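# Lower held gear onto shaft, meshing with neighbors

## Task

The left gripper starts out holding a gear a little above the top of a shaft. Slide the gear onto the shaft until it sits fully at the bottom, level and perpendicular to the shaft, with its teeth engaged with both neighbouring gears. Forcing or wedging it hard counts as failure.

## Robot and tools

Robot: two arms, left_arm and right_arm, each ending in a parallel two-finger gripper. Only the left gripper matters here, since it already holds the gear. The fingers point along the gripper's own +z axis and close along its y axis. The reported end_effector_position is the spot between the finger pads, roughly 1 cm short of the tips.

Frames: every hand pose, velocity, Hand target and wrist-camera pose is given in that arm's own base frame. The left base sits near scene (0.005, +0.325, -0.006) m and the right near (0.004, -0.288, -0.006) m, both almost level. Fixed cameras and the table use the scene frame: origin at table height between the arms, +z up, +x out over the table, left_arm toward +y. Motion offsets, however, are measured along the axes of each arm's current Hand target, not along base or scene axes. Printed positions may be wrong by a few centimetres.

The shared row format: 14 numbers, each between -1 and 1. The first seven belong to left_arm: dx, dy, dz, rx, ry, rz, opening. The next seven repeat that order for right_arm. Always send all 14, even when one arm stays put. The six pose numbers are an offset from the Hand target that held when the action or move began. Scale: 1.0 equals 0.6 m for dx, dy, dz, and 180 degrees for rx, ry, rz, which form one rotation vector. The opening number is absolute, not an offset: +1 is fully open (0.094 m), -1 is closed. To keep the gear gripped, resend the left arm's current opening each call; writing 0 there would command half open and could release the gear. To leave an arm alone, put 0 in all six of its pose numbers.

execute_actions(actions, cameras): actions is a list of actions; each action is a table of up to 15 rows, one row per 1/30 s step. A table shorter than 15 rows repeats its final row for the remaining steps. All rows of one action count from the same starting Hand target, but each new action starts from the updated Hand target, so sending the same offset twice moves twice as far. cameras lists camera names, ["all"], or []; with an empty actions list, all images come back by default.

move(target, speed, blend, opening_speed, grip_force, blocking, cameras): target is one 14-number row or a list of up to 15 rows; every row is an offset from the Hand targets at the move's start, not from the previous row. speed is path top speed in m/s (0.002 to 2.9, default 0.25; rotation up to twice that in rad/s). blend, in metres, rounds corners between listed targets; 0 stops at each. opening_speed sets how fast the commanded opening changes, per second on the -1..+1 scale, at least 0.2. grip_force is a per-pad force cap in newtons, 10 to 50, one value or one per arm, and persists once set. blocking=false returns after about 0.5 s while the move continues. The result adds a move: line, e.g. done (within 10 mm and 2 degrees), off_target, moving, held or fault, plus any limits such as paced or held. Paths do not avoid obstacles; faster moves lag and stray more and hit harder.

wait(seconds): lets the simulation run 0 to 3600 s without new commands; a running move continues. stop(): brakes a running move. zoom_image(camera, region): region is [x0, y0, x1, y1] pixels of that camera's latest image, at most 504 by 504. finished_scene(scene): closes the current scene with its number; irreversible.

Cameras: cam_high and cam_low fixed behind the arms, plus cam_left_wrist, cam_right_wrist, cam_left_wrist_chin and cam_right_wrist_chin, all 896x504.

Reading results: Hand target is the last commanded pose after clipping; the gripper often rests short of it because of friction and weight, and may tilt. Check position and quaternion after every move and correct tilt. grip_measured gives finger opening on the command scale. Joint positions, Joint velocities and Joint torques are listed per arm; torques rise on contact but carry offsets and friction. Tool commands shows current gripper commands. A MOTOR HOT line warns of heating; over 90 °C the arm folds up and stops working.

Control quirks: commanded orientation is clipped to within 40 degrees of the measured one per step. Small moves may fail or go sideways. An arm blocked by contact keeps pushing until commanded back past its gripper.

Avoid: dropping or releasing the gear while it moves, pushing it down hard once it seats or binds, fast descents, letting anything leave the table, hitting the fixtures (bar, spacers, back plate, low rail), letting the wrist-camera cable touch objects, and any contact between the two arms. Lower slowly along the shaft axis, keep the gear square, and release only once it is fully down and meshed.

Each tool is called after "Call:" as name(argument=value, ...) on one line, values as JSON.

## Session

Call:
execute_actions(actions=[], cameras=["cam_low","cam_left_wrist","cam_left_wrist_chin","cam_high"])

Scene clock: 0.00 s.
left_arm: end_effector_position=(+0.3065, -0.0964, +0.1198) grip_measured=-0.602 end_effector_quat_wxyz=(-0.004, +0.804, +0.595, +0.006) | right_arm: end_effector_position=(+0.3810, +0.0001, +0.4022) grip_measured=+1.000 end_effector_quat_wxyz=(+0.707, +0.000, +0.707, +0.000)
Joint positions: left_arm=[-0.312 1.758 1.497 -1.31 -0.014 1.555 0.019] | right_arm=[0 1.047 1.047 0 0 0 0.094]
Joint velocities: within noise
Joint torques (N m): no reading
Heat: left arm: 30 °C; right arm: 29 °C.
Hand target: left_arm +0.3080, -0.0967, +0.1240; +0.002, +0.803, +0.595, +0.009 | right_arm +0.3799, -0.0002, +0.4100; +0.714, +0.000, +0.700, +0.000
Tool commands: left_gripper/opening=-1.0 right_gripper/opening=+1.0
Images, in order (width x height): cam_high 896x504, cam_low 896x504, cam_left_wrist 896x504, cam_left_wrist_chin 896x504.

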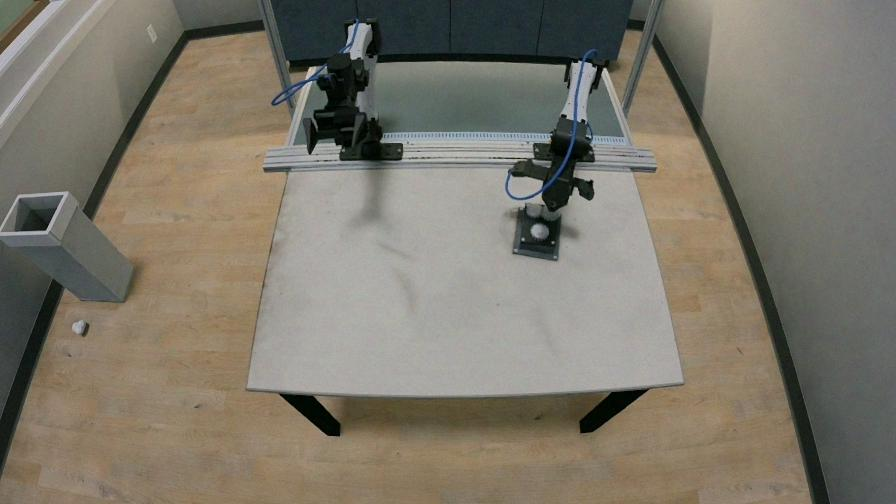

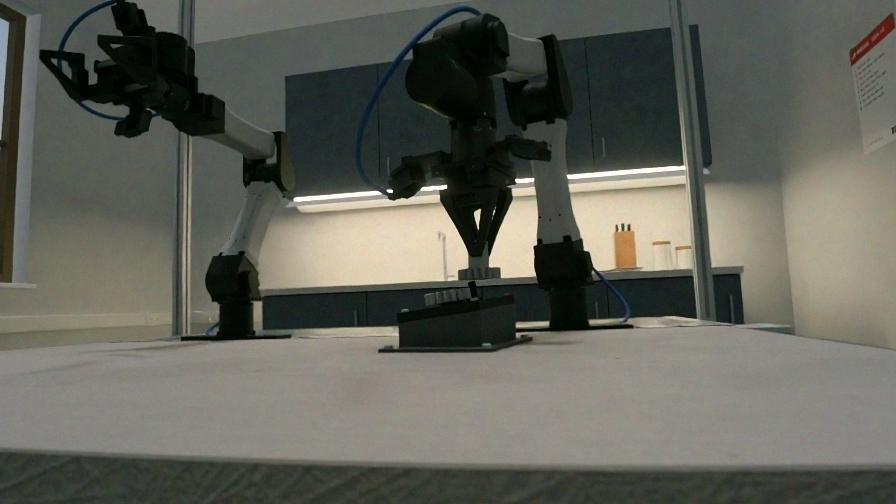

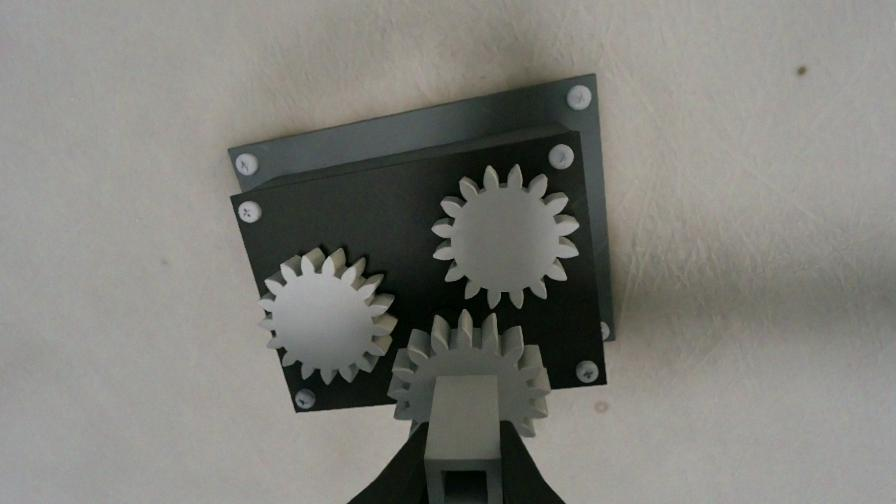

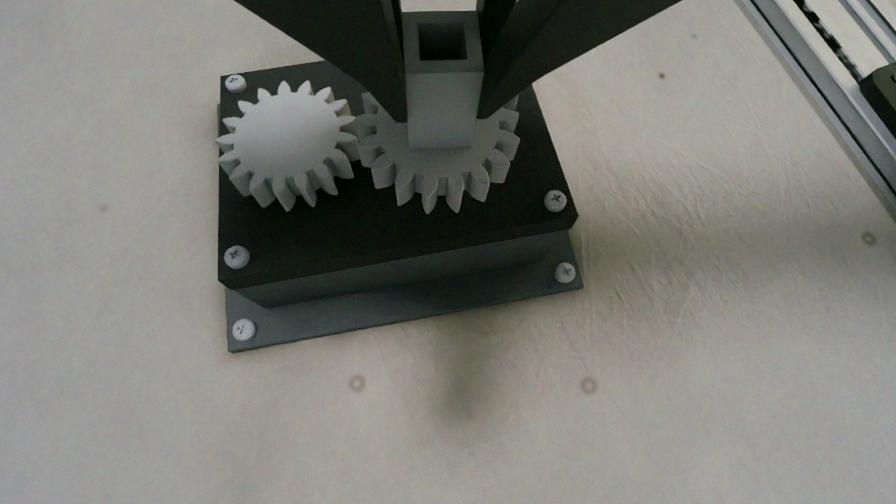

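Call:
zoom_image(camera="cam_low", region=[370, 230, 550, 360])

Call:
zoom_image(camera="cam_left_wrist", region=[230, 60, 630, 460])

Call:
zoom_image(camera="cam_left_wrist_chin", region=[200, 30, 600, 360])

Scaled by 2.800 from the camera's image (finer frame: 1280x720).

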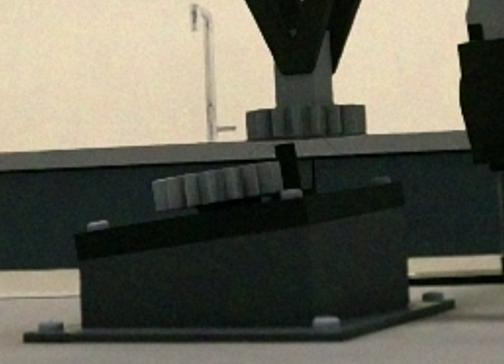

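Scaled by 1.260 from the camera's image (finer frame: 1280x720).

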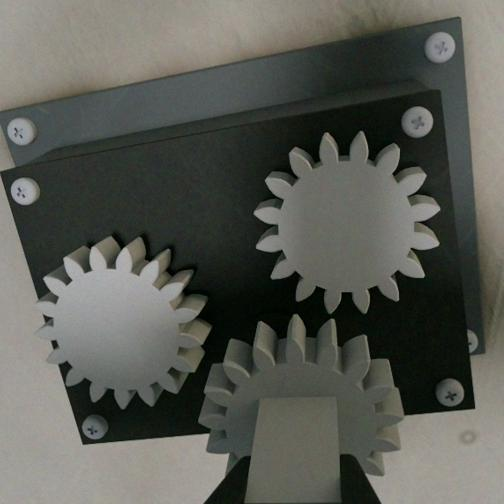

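Scaled by 1.260 from the camera's image (finer frame: 1280x720).

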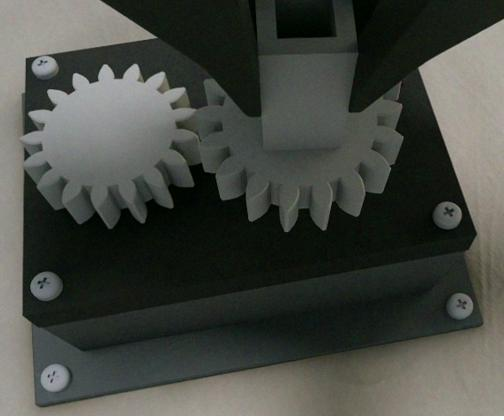

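Call:
move(target=[0.1,0,-0.06,0,0,0,-1,0,0,0,0,0,0,1], cameras=["cam_left_wrist","cam_left_wrist_chin"])

Call:
zoom_image(camera="cam_left_wrist", region=[250, 100, 650, 500])

Scene clock: 92.37 s.
left_arm: end_effector_position=(+0.3225, -0.0406, +0.1567) grip_measured=-0.602 end_effector_quat_wxyz=(+0.000, +0.802, +0.597, +0.010) | right_arm: end_effector_position=(+0.3810, +0.0001, +0.4022) grip_measured=+1.000 end_effector_quat_wxyz=(+0.707, +0.000, +0.707, +0.000)
Joint positions: left_arm=[-0.133 1.766 1.653 -1.443 -0.014 1.73 0.019] | right_arm=[0 1.047 1.047 0 0 0 0.094]
Joint torques (N m): left_arm=[0.35 -7.04 7.64 0.16 0.05 -0.09] | right_arm=[-0.31 -3.11 9.43 1.65 0.04 0.05]
Heat: left arm: 40 °C; right arm: 45 °C.
Hand target: left_arm +0.3248, -0.0396, +0.1606; +0.001, +0.803, +0.595, +0.009 | right_arm +0.3799, -0.0002, +0.4100; +0.714, +0.000, +0.700, +0.000
Off the commanded pose: left_arm 0.005 m, 0 deg | right_arm 0.008 m, 1 deg.
move: done
cam_left_wrist: T_world_to_cam=[[-0.92026, 0.38384, -0.07616, 0.32872], [0.33294, 0.87026, 0.36305, -0.07264], [0.20563, 0.30874, -0.92865, 0.2105]] pos_world=[0.2834, -0.12795, 0.24688]
cam_left_wrist_chin: T_world_to_cam=[[-0.93244, 0.35915, 0.03946, 0.30796], [0.33215, 0.89505, -0.29759, -0.06679], [-0.1422, -0.26438, -0.95388, 0.29555]] pos_world=[0.35137, 0.02732, 0.24989]

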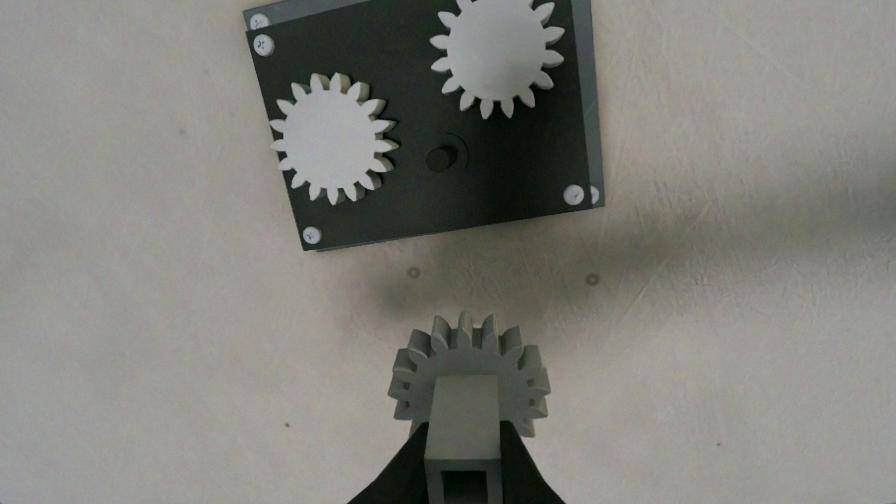

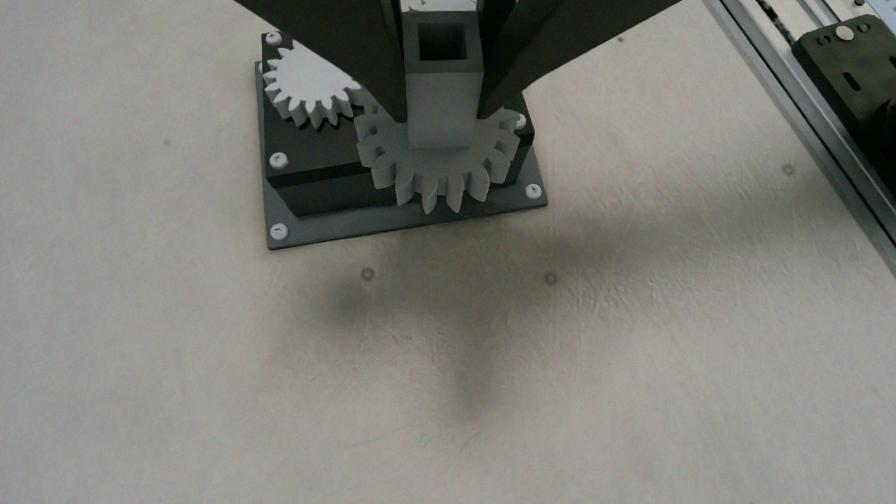

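Scaled by 1.260 from the camera's image (finer frame: 1280x720).

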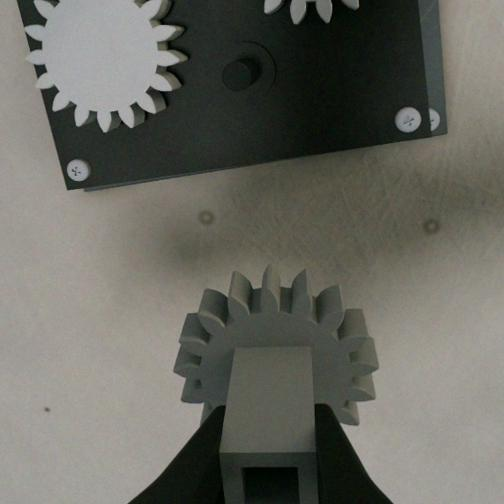

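Call:
zoom_image(camera="cam_left_wrist", region=[250, 50, 470, 220])

Call:
zoom_image(camera="cam_left_wrist", region=[410, 0, 590, 180])

Call:
zoom_image(camera="cam_left_wrist", region=[370, 290, 570, 460])

Call:
zoom_image(camera="cam_left_wrist_chin", region=[340, 60, 540, 230])

Scaled by 2.291 from the camera's image (finer frame: 1280x720).

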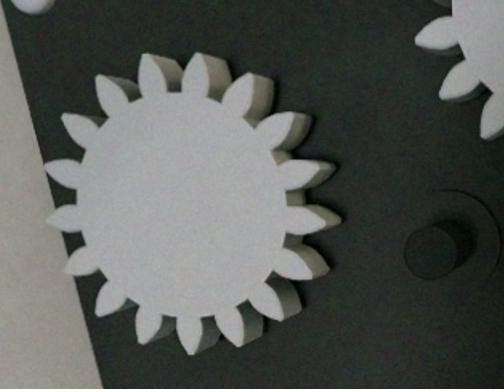

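Scaled by 2.800 from the camera's image (finer frame: 1280x720).

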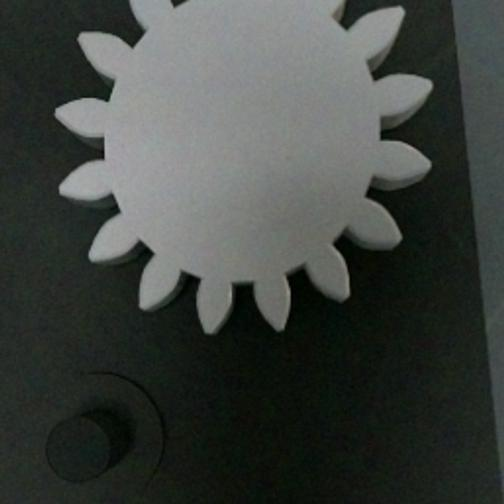

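Scaled by 2.520 from the camera's image (finer frame: 1280x720).

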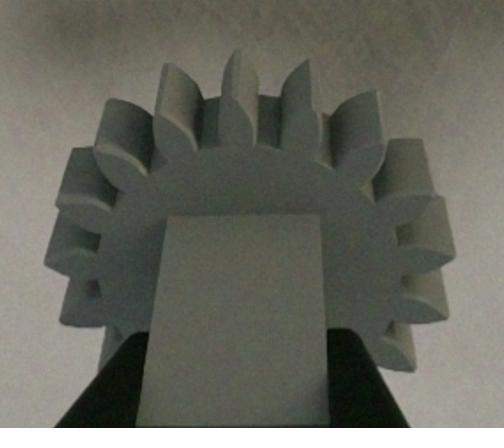

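Scaled by 2.520 from the camera's image (finer frame: 1280x720).

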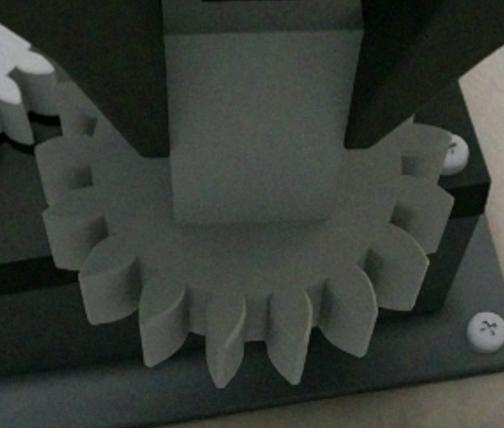

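Call:
move(target=[-0.1197,0.0158,0.0225,0.0250,0.0363,-0.0471,-1,0,0,0,0,0,0,1], cameras=["cam_low","cam_left_wrist","cam_left_wrist_chin"])

Call:
zoom_image(camera="cam_low", region=[380, 220, 560, 360])

Call:
zoom_image(camera="cam_left_wrist", region=[280, 150, 600, 470])

Call:
zoom_image(camera="cam_left_wrist_chin", region=[240, 40, 560, 300])

Scene clock: 244.97 s.
left_arm: end_effector_position=(+0.3113, -0.1099, +0.1429) grip_measured=-0.602 end_effector_quat_wxyz=(-0.061, +0.756, +0.652, +0.027) | right_arm: end_effector_position=(+0.3810, +0.0001, +0.4022) grip_measured=+1.000 end_effector_quat_wxyz=(+0.707, +0.000, +0.707, +0.000)
Joint positions: left_arm=[-0.394 1.876 1.73 -1.509 -0.103 1.32 0.019] | right_arm=[0 1.047 1.047 0 0 0 0.094]
Joint torques (N m): left_arm=[-0.51 -7.77 7.42 -0.02 -0.11 -0.22] | right_arm=[-0.31 -3.08 9.52 1.65 0.07 0.04]
Heat: left arm: 38 °C; right arm: 50 °C.
Hand target: left_arm +0.3132, -0.1110, +0.1463; -0.063, +0.755, +0.652, +0.031 | right_arm +0.3799, -0.0002, +0.4100; +0.714, +0.000, +0.700, +0.000
Off the commanded pose: left_arm 0.004 m, 1 deg | right_arm 0.008 m, 1 deg.
move: done
cam_left_wrist: T_world_to_cam=[[-0.96804, 0.25079, 0.00305, 0.33291], [0.22505, 0.86316, 0.45201, 0.01652], [0.11073, 0.43825, -0.89201, 0.26002]] pos_world=[0.28976, -0.21171, 0.22346]
cam_left_wrist_chin: T_world_to_cam=[[-0.97051, 0.21174, 0.11522, 0.30783], [0.18604, 0.96186, -0.20052, 0.03393], [-0.15329, -0.17317, -0.97289, 0.27865]] pos_world=[0.33516, -0.04956, 0.24243]

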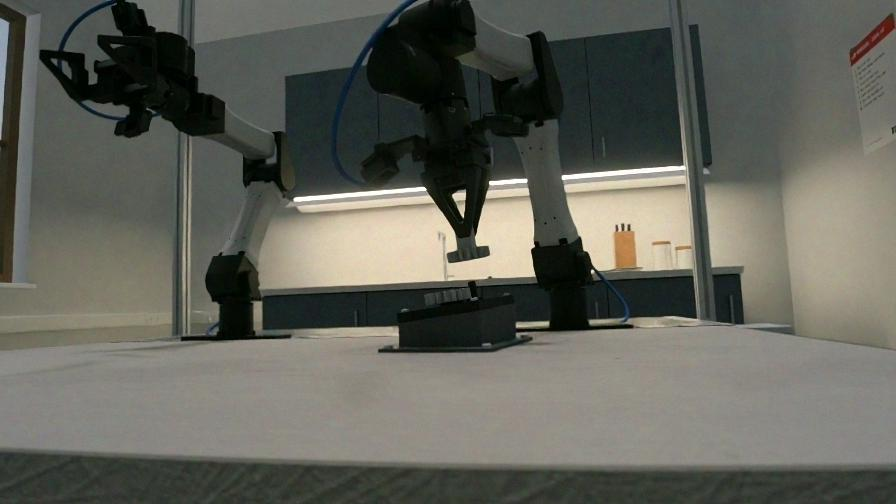

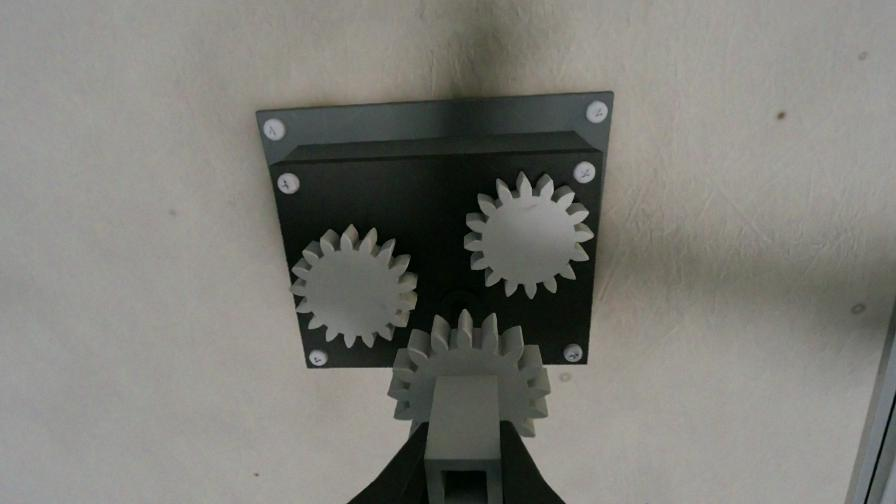

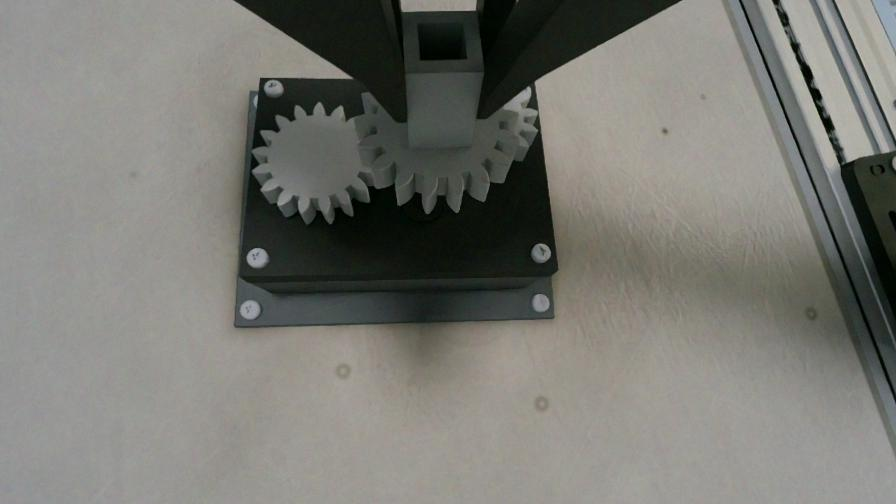

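Scaled by 2.800 from the camera's image (finer frame: 1280x720).

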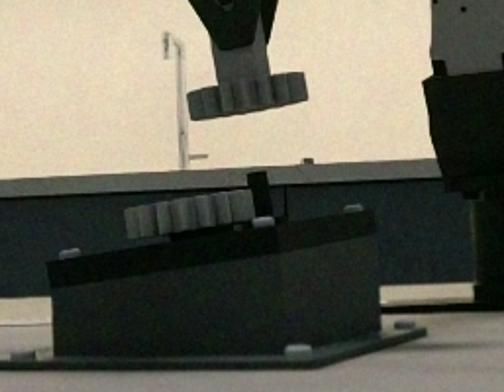

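Scaled by 1.575 from the camera's image (finer frame: 1280x720).

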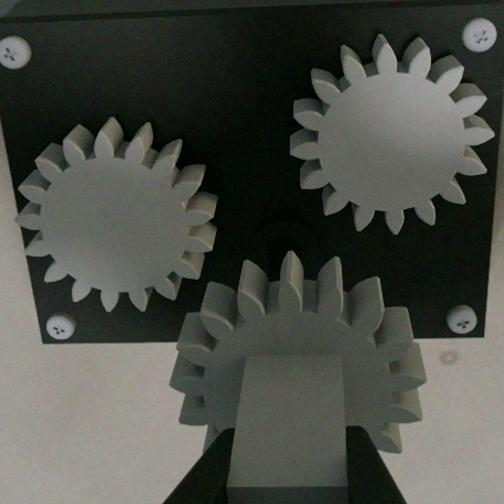

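Scaled by 1.575 from the camera's image (finer frame: 1280x720).

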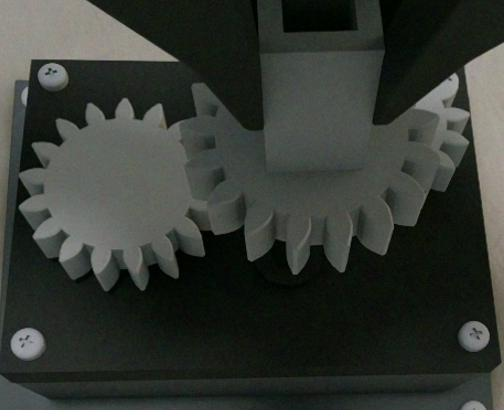

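Call:
move(target=[0.0005,0.002,0.0498,0,0,0,-1,0,0,0,0,0,0,1], cameras=["cam_low","cam_left_wrist","cam_left_wrist_chin"], speed=0.12)

Call:
zoom_image(camera="cam_low", region=[400, 230, 540, 340])

Call:
zoom_image(camera="cam_left_wrist", region=[280, 190, 600, 450])

Call:
zoom_image(camera="cam_left_wrist_chin", region=[240, 40, 560, 300])

Scene clock: 275.33 s.
left_arm: end_effector_position=(+0.3117, -0.1098, +0.1191) grip_measured=-0.602 end_effector_quat_wxyz=(-0.062, +0.755, +0.652, +0.027) | right_arm: end_effector_position=(+0.3810, +0.0001, +0.4022) grip_measured=+1.000 end_effector_quat_wxyz=(+0.707, +0.000, +0.707, +0.000)
Joint positions: left_arm=[-0.394 1.876 1.635 -1.418 -0.105 1.319 0.019] | right_arm=[0 1.047 1.047 0 0 0 0.094]
Joint torques (N m): left_arm=[0.42 -8.76 4.52 0.25 -0.13 -0.11] | right_arm=[-0.29 -3.06 9.5 1.66 0.05 0.03]
Heat: left arm: 39 °C; right arm: 51 °C.
Hand target: left_arm +0.3134, -0.1068, +0.1167; -0.063, +0.755, +0.652, +0.031 | right_arm +0.3799, -0.0002, +0.4100; +0.714, +0.000, +0.700, +0.000
Off the commanded pose: left_arm 0.004 m, 0 deg | right_arm 0.008 m, 1 deg.
move: done
cam_left_wrist: T_world_to_cam=[[-0.96819, 0.25014, 0.00615, 0.33298], [0.2256, 0.86206, 0.45383, 0.02659], [0.10822, 0.44078, -0.89107, 0.23957]] pos_world=[0.29046, -0.21181, 0.19936]
cam_left_wrist_chin: T_world_to_cam=[[-0.97035, 0.21081, 0.11821, 0.31041], [0.18495, 0.96253, -0.19831, 0.02907], [-0.15558, -0.17057, -0.97298, 0.25658]] pos_world=[0.33575, -0.04965, 0.21872]

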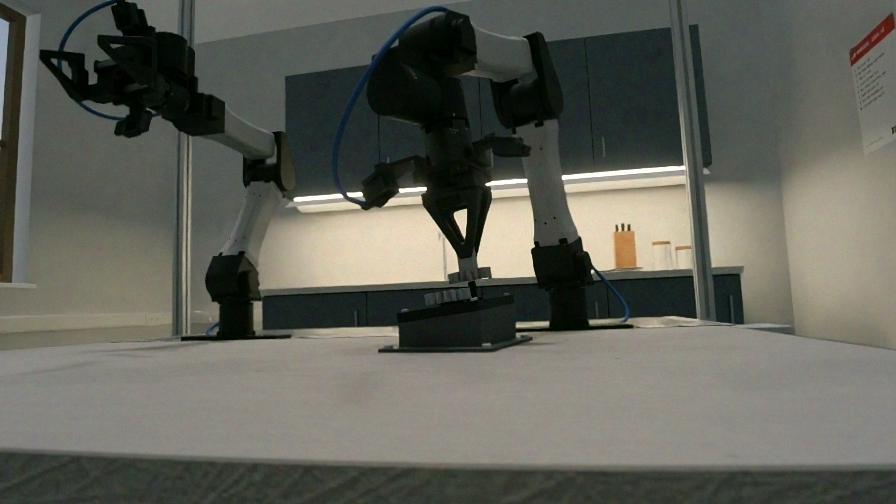

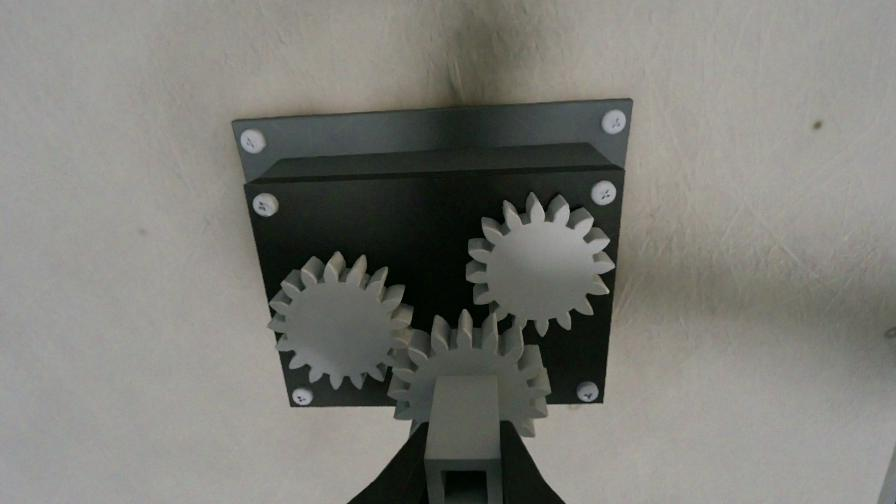

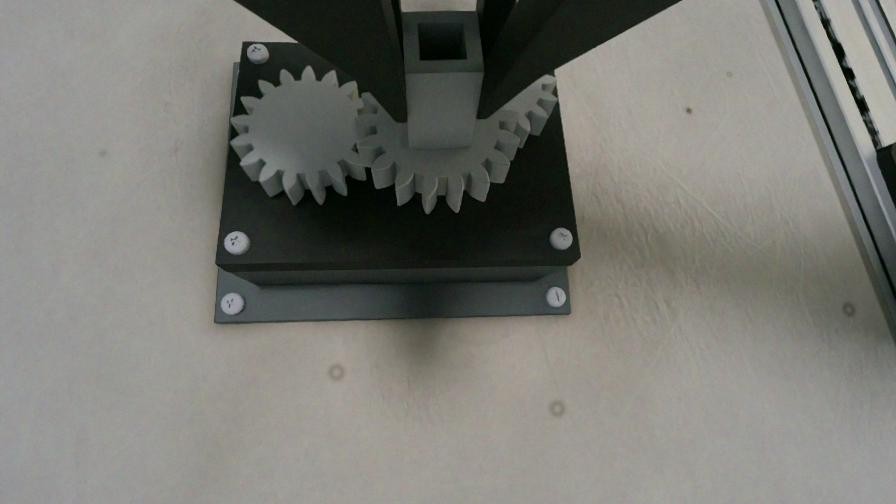

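Scaled by 3.600 from the camera's image (finer frame: 1280x720).

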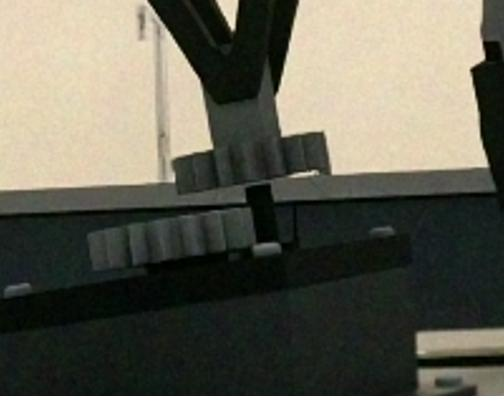

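Scaled by 1.575 from the camera's image (finer frame: 1280x720).

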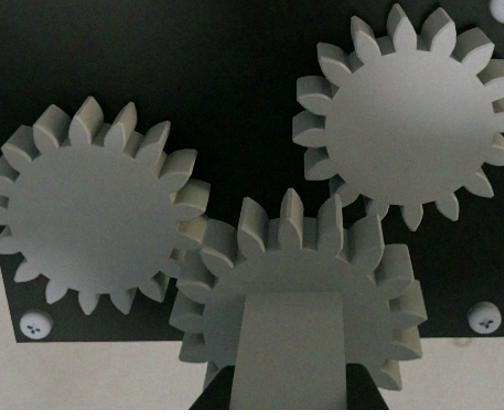

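Scaled by 1.575 from the camera's image (finer frame: 1280x720).

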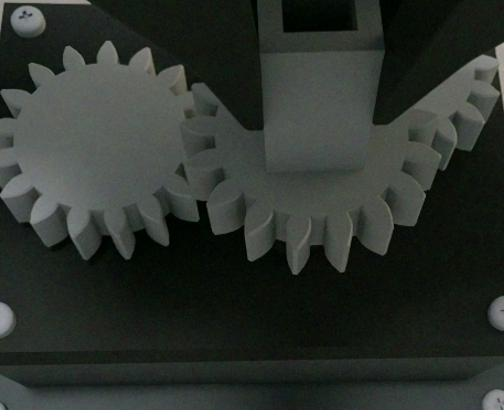

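Call:
move(target=[0.0036,-0.0008,-0.008,0,0,0,-1,0,0,0,0,0,0,1], cameras=["cam_low"])

Call:
zoom_image(camera="cam_low", region=[400, 230, 540, 340])

Scene clock: 288.23 s.
left_arm: end_effector_position=(+0.3123, -0.1085, +0.1191) grip_measured=-0.602 end_effector_quat_wxyz=(-0.062, +0.754, +0.653, +0.027) | right_arm: end_effector_position=(+0.3810, +0.0001, +0.4022) grip_measured=+1.000 end_effector_quat_wxyz=(+0.707, +0.000, +0.707, +0.000)
Joint positions: left_arm=[-0.39 1.876 1.635 -1.417 -0.105 1.319 0.019] | right_arm=[0 1.047 1.047 0 0 0 0.094]
Joint torques (N m): left_arm=[0.4 -8.99 5.87 0.07 -0.12 -0.09] | right_arm=[-0.31 -3.04 9.47 1.67 0.07 0.05]
Heat: left arm: 40 °C; right arm: 51 °C.
Hand target: left_arm +0.3134, -0.1052, +0.1218; -0.063, +0.755, +0.652, +0.031 | right_arm +0.3799, -0.0002, +0.4100; +0.714, +0.000, +0.700, +0.000
Off the commanded pose: left_arm 0.004 m, 0 deg | right_arm 0.008 m, 1 deg.
move: done

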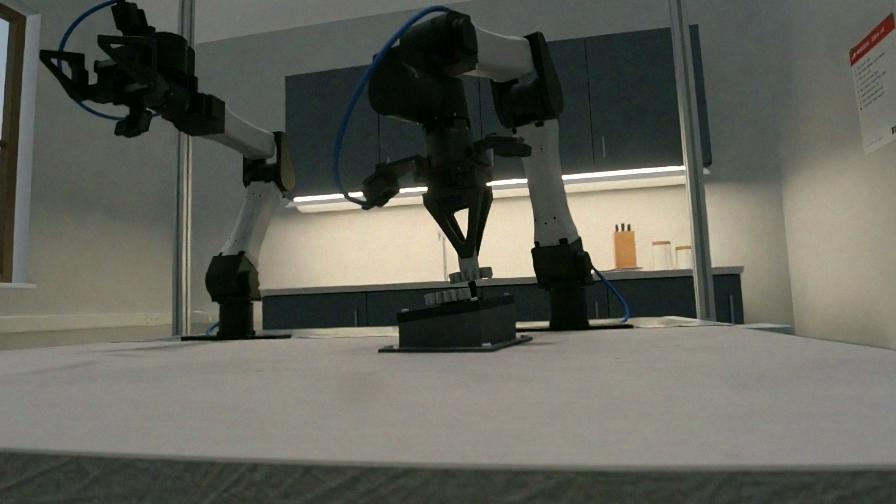

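Scaled by 3.600 from the camera's image (finer frame: 1280x720).

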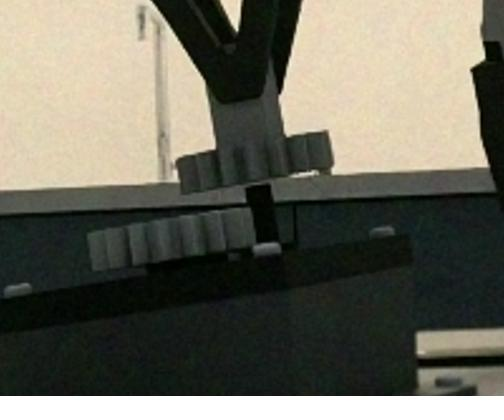

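Call:
move(target=[0.0015,-0.0005,0.0187,0,0,0,-1,0,0,0,0,0,0,1], cameras=["cam_low"], speed=0.05)

Call:
zoom_image(camera="cam_low", region=[400, 230, 540, 340])

Scene clock: 300.77 s.
left_arm: end_effector_position=(+0.3121, -0.1077, +0.1172) grip_measured=-0.601 end_effector_quat_wxyz=(-0.059, +0.755, +0.652, +0.029) | right_arm: end_effector_position=(+0.3810, +0.0001, +0.4022) grip_measured=+1.000 end_effector_quat_wxyz=(+0.707, +0.000, +0.707, +0.000)
Joint positions: left_arm=[-0.388 1.867 1.617 -1.401 -0.105 1.324 0.019] | right_arm=[0 1.047 1.047 0 0 0 0.094]
Joint torques (N m): left_arm=[0.73 -8.61 3.25 0.32 -0.12 -0.08] | right_arm=[-0.28 -3.1 9.51 1.66 0.07 0.04]
Heat: left arm: 41 °C; right arm: 52 °C.
Hand target: left_arm +0.3129, -0.1028, +0.1109; -0.063, +0.755, +0.652, +0.031 | right_arm +0.3799, -0.0002, +0.4100; +0.714, +0.000, +0.700, +0.000
Off the commanded pose: left_arm 0.008 m, 1 deg | right_arm 0.008 m, 1 deg.
move: done

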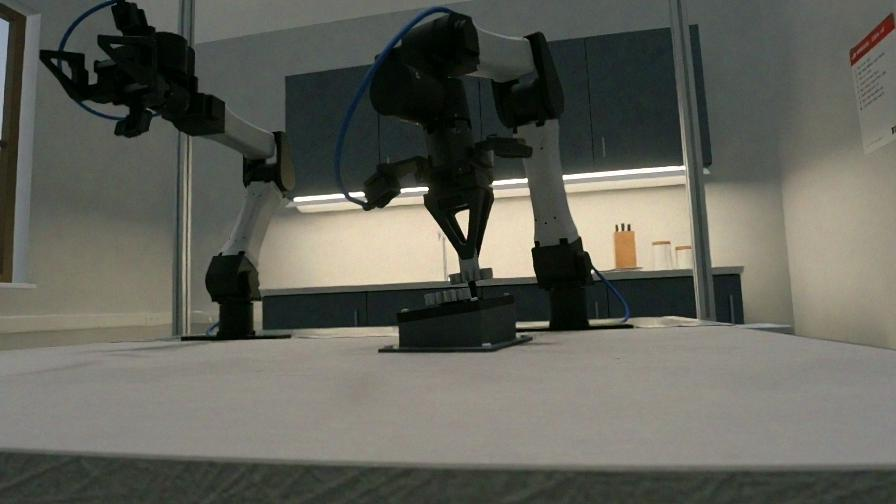

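Scaled by 3.600 from the camera's image (finer frame: 1280x720).

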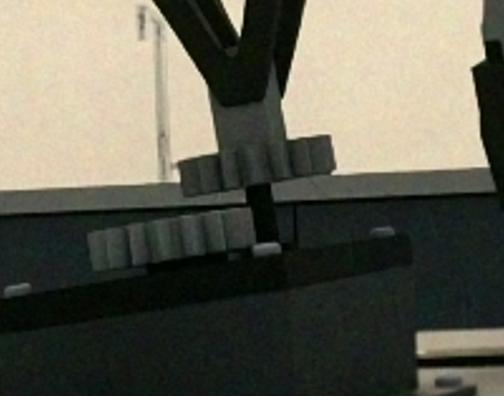

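Call:
move(target=[0,0,-0.012,0,0,0,-1,0,0,0,0,0,0,1], cameras=["cam_left_wrist_chin","cam_left_wrist","cam_high"])

Call:
zoom_image(camera="cam_left_wrist", region=[360, 260, 580, 460])

Call:
zoom_image(camera="cam_left_wrist_chin", region=[330, 60, 550, 240])

Scene clock: 328.00 s.
left_arm: end_effector_position=(+0.3120, -0.1077, +0.1171) grip_measured=-0.601 end_effector_quat_wxyz=(-0.060, +0.755, +0.652, +0.029) | right_arm: end_effector_position=(+0.3810, +0.0001, +0.4022) grip_measured=+1.000 end_effector_quat_wxyz=(+0.707, +0.000, +0.707, +0.000)
Joint positions: left_arm=[-0.388 1.867 1.617 -1.401 -0.105 1.325 0.019] | right_arm=[0 1.047 1.047 0 0 0 0.094]
Joint torques (N m): left_arm=[0.54 -8.5 5.74 0.09 -0.12 -0.09] | right_arm=[-0.29 -3.03 9.5 1.65 0.06 0.04]
Heat: left arm: 40 °C; right arm: 52 °C.
Hand target: left_arm +0.3131, -0.1037, +0.1179; -0.063, +0.755, +0.652, +0.031 | right_arm +0.3799, -0.0002, +0.4100; +0.714, +0.000, +0.700, +0.000
Off the commanded pose: left_arm 0.004 m, 0 deg | right_arm 0.008 m, 1 deg.
move: done
cam_left_wrist: T_world_to_cam=[[-0.96838, 0.24947, -0.00007, 0.33346], [0.22238, 0.86333, 0.45299, 0.02682], [0.11307, 0.43865, -0.89151, 0.23519]] pos_world=[0.29035, -0.20951, 0.19755]
cam_left_wrist_chin: T_world_to_cam=[[-0.97119, 0.21033, 0.11205, 0.31136], [0.18536, 0.96219, -0.1996, 0.02657], [-0.14979, -0.17308, -0.97345, 0.25303]] pos_world=[0.33537, -0.04726, 0.21673]
Images, in order (width x height): cam_high 896x504, cam_left_wrist 896x504, cam_left_wrist_chin 896x504.

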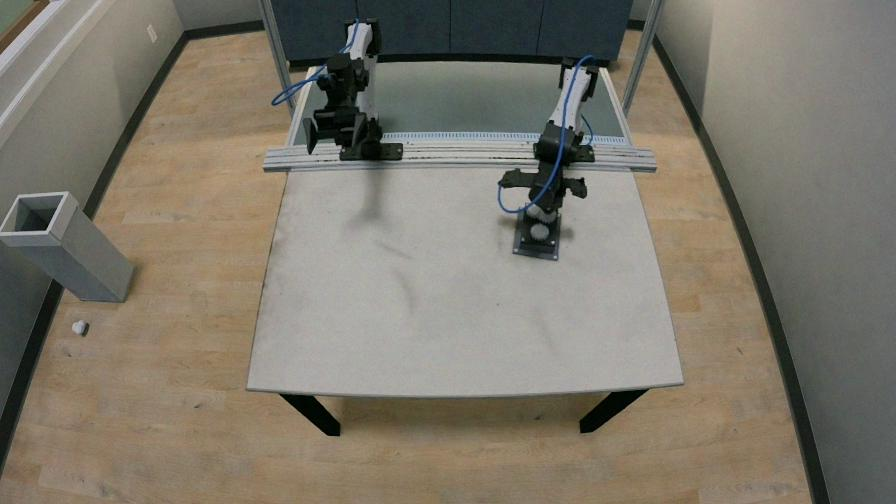

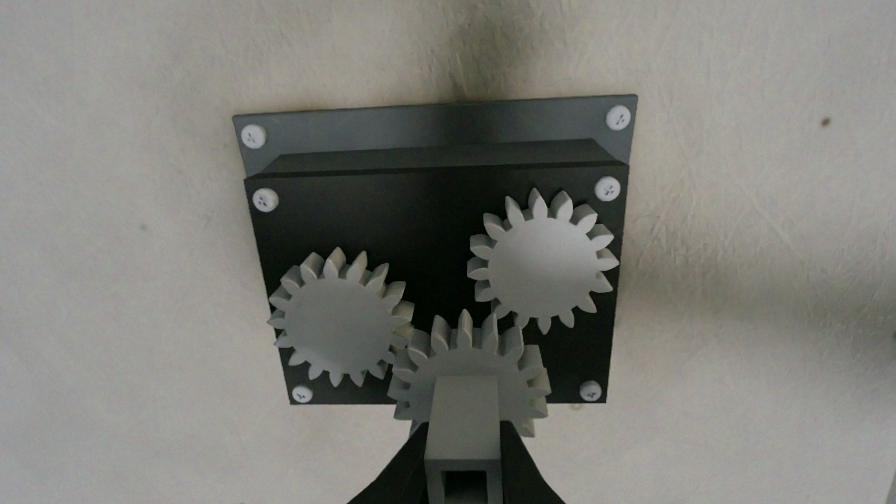

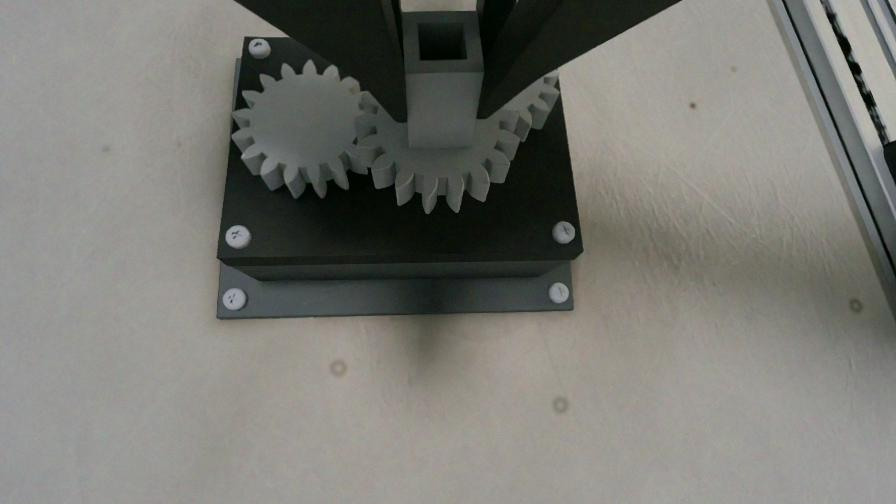

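Scaled by 2.291 from the camera's image (finer frame: 1280x720).

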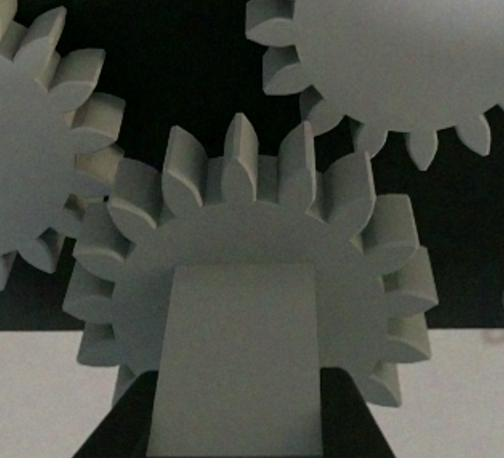

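Scaled by 2.291 from the camera's image (finer frame: 1280x720).

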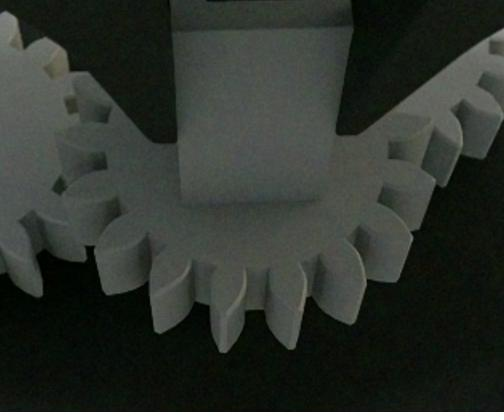

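Call:
move(target=[[0,0,0.0167,0,0,0,-1,0,0,0,0,0,0,1],[0,0.005,0.0167,0,0,0,-1,0,0,0,0,0,0,1],[0.004,0.003,0.0167,0,0,0,-1,0,0,0,0,0,0,1],[0.004,-0.005,0.0167,0,0,0,-1,0,0,0,0,0,0,1],[-0.004,-0.005,0.0167,0,0,0,-1,0,0,0,0,0,0,1],[-0.004,0.005,0.0167,0,0,0,-1,0,0,0,0,0,0,1],[0,0,0.0167,0,0,0,-1,0,0,0,0,0,0,1]], speed=0.01, blend=0.0005, cameras=["cam_low"])

Call:
zoom_image(camera="cam_low", region=[400, 230, 540, 340])

Scene clock: 358.20 s.
left_arm: end_effector_position=(+0.3116, -0.1071, +0.1169) grip_measured=-0.601 end_effector_quat_wxyz=(-0.052, +0.757, +0.651, +0.030) | right_arm: end_effector_position=(+0.3810, +0.0001, +0.4022) grip_measured=+1.000 end_effector_quat_wxyz=(+0.707, +0.000, +0.707, +0.000)
Joint positions: left_arm=[-0.385 1.85 1.594 -1.38 -0.101 1.332 0.019] | right_arm=[0 1.047 1.047 0 0 0 0.094]
Joint torques (N m): left_arm=[0.55 -7.02 4.21 0.29 -0.16 -0.13] | right_arm=[-0.29 -3.08 9.52 1.64 0.05 0.05]
Heat: left arm: 39 °C; right arm: 53 °C.
Hand target: left_arm +0.3128, -0.1024, +0.1080; -0.063, +0.755, +0.652, +0.031 | right_arm +0.3799, -0.0002, +0.4100; +0.714, +0.000, +0.700, +0.000
Off the commanded pose: left_arm 0.010 m, 1 deg | right_arm 0.008 m, 1 deg.
move: done

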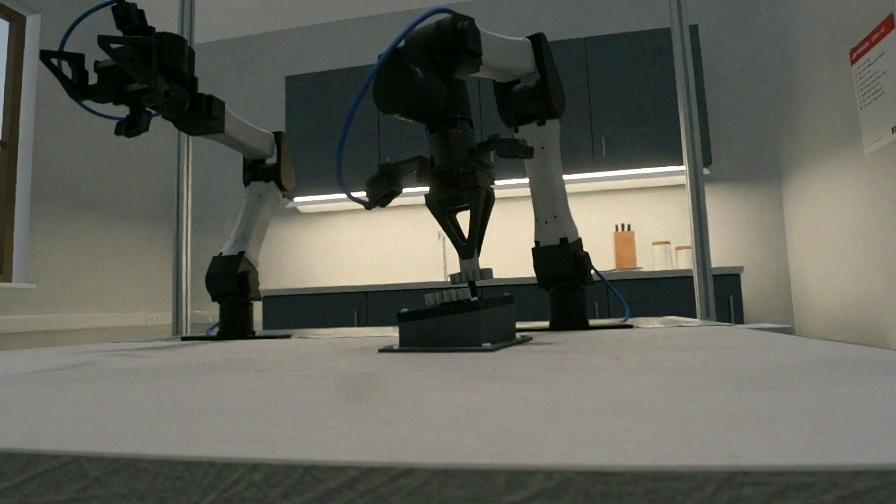

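Scaled by 3.600 from the camera's image (finer frame: 1280x720).

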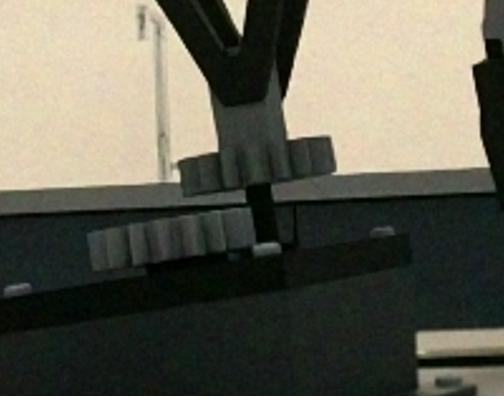

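Call:
move(target=[[0.0007,0.0053,-0.0238,0,0,0,-1,0,0,0,0,0,0,1],[-0.001,0.0055,-0.001,0,0,0,-1,0,0,0,0,0,0,1],[-0.001,0.009,-0.001,0,0,0,-1,0,0,0,0,0,0,1],[-0.005,0.009,-0.001,0,0,0,-1,0,0,0,0,0,0,1],[-0.005,0.005,-0.001,0,0,0,-1,0,0,0,0,0,0,1]], speed=0.015, blend=0.0005, cameras=["cam_low"])

Call:
zoom_image(camera="cam_low", region=[400, 230, 540, 340])

Scene clock: 377.80 s.
left_arm: end_effector_position=(+0.3149, -0.1073, +0.1124) grip_measured=-0.601 end_effector_quat_wxyz=(-0.060, +0.756, +0.651, +0.028) | right_arm: end_effector_position=(+0.3810, +0.0001, +0.4022) grip_measured=+1.000 end_effector_quat_wxyz=(+0.707, +0.000, +0.707, +0.000)
Joint positions: left_arm=[-0.383 1.879 1.613 -1.386 -0.105 1.332 0.019] | right_arm=[0 1.047 1.047 0 0 0 0.094]
Joint torques (N m): left_arm=[-0.03 -8.36 4.29 0.27 -0.12 -0.2] | right_arm=[-0.34 -3.07 9.47 1.67 0.07 0.03]
Heat: left arm: 39 °C; right arm: 54 °C.
Hand target: left_arm +0.3153, -0.1059, +0.1080; -0.063, +0.755, +0.652, +0.031 | right_arm +0.3799, -0.0002, +0.4100; +0.714, +0.000, +0.700, +0.000
Off the commanded pose: left_arm 0.005 m, 1 deg | right_arm 0.008 m, 1 deg.
move: done

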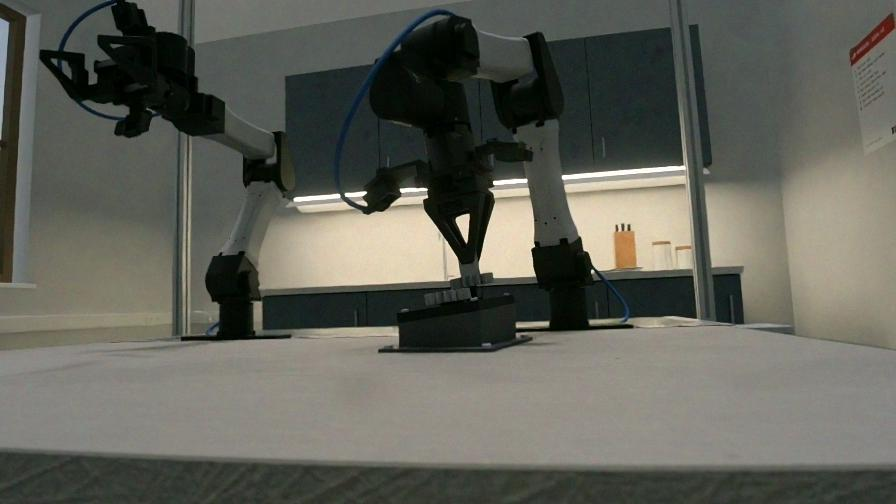

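Scaled by 3.600 from the camera's image (finer frame: 1280x720).

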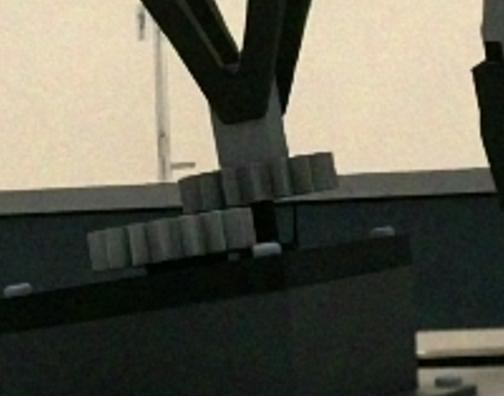

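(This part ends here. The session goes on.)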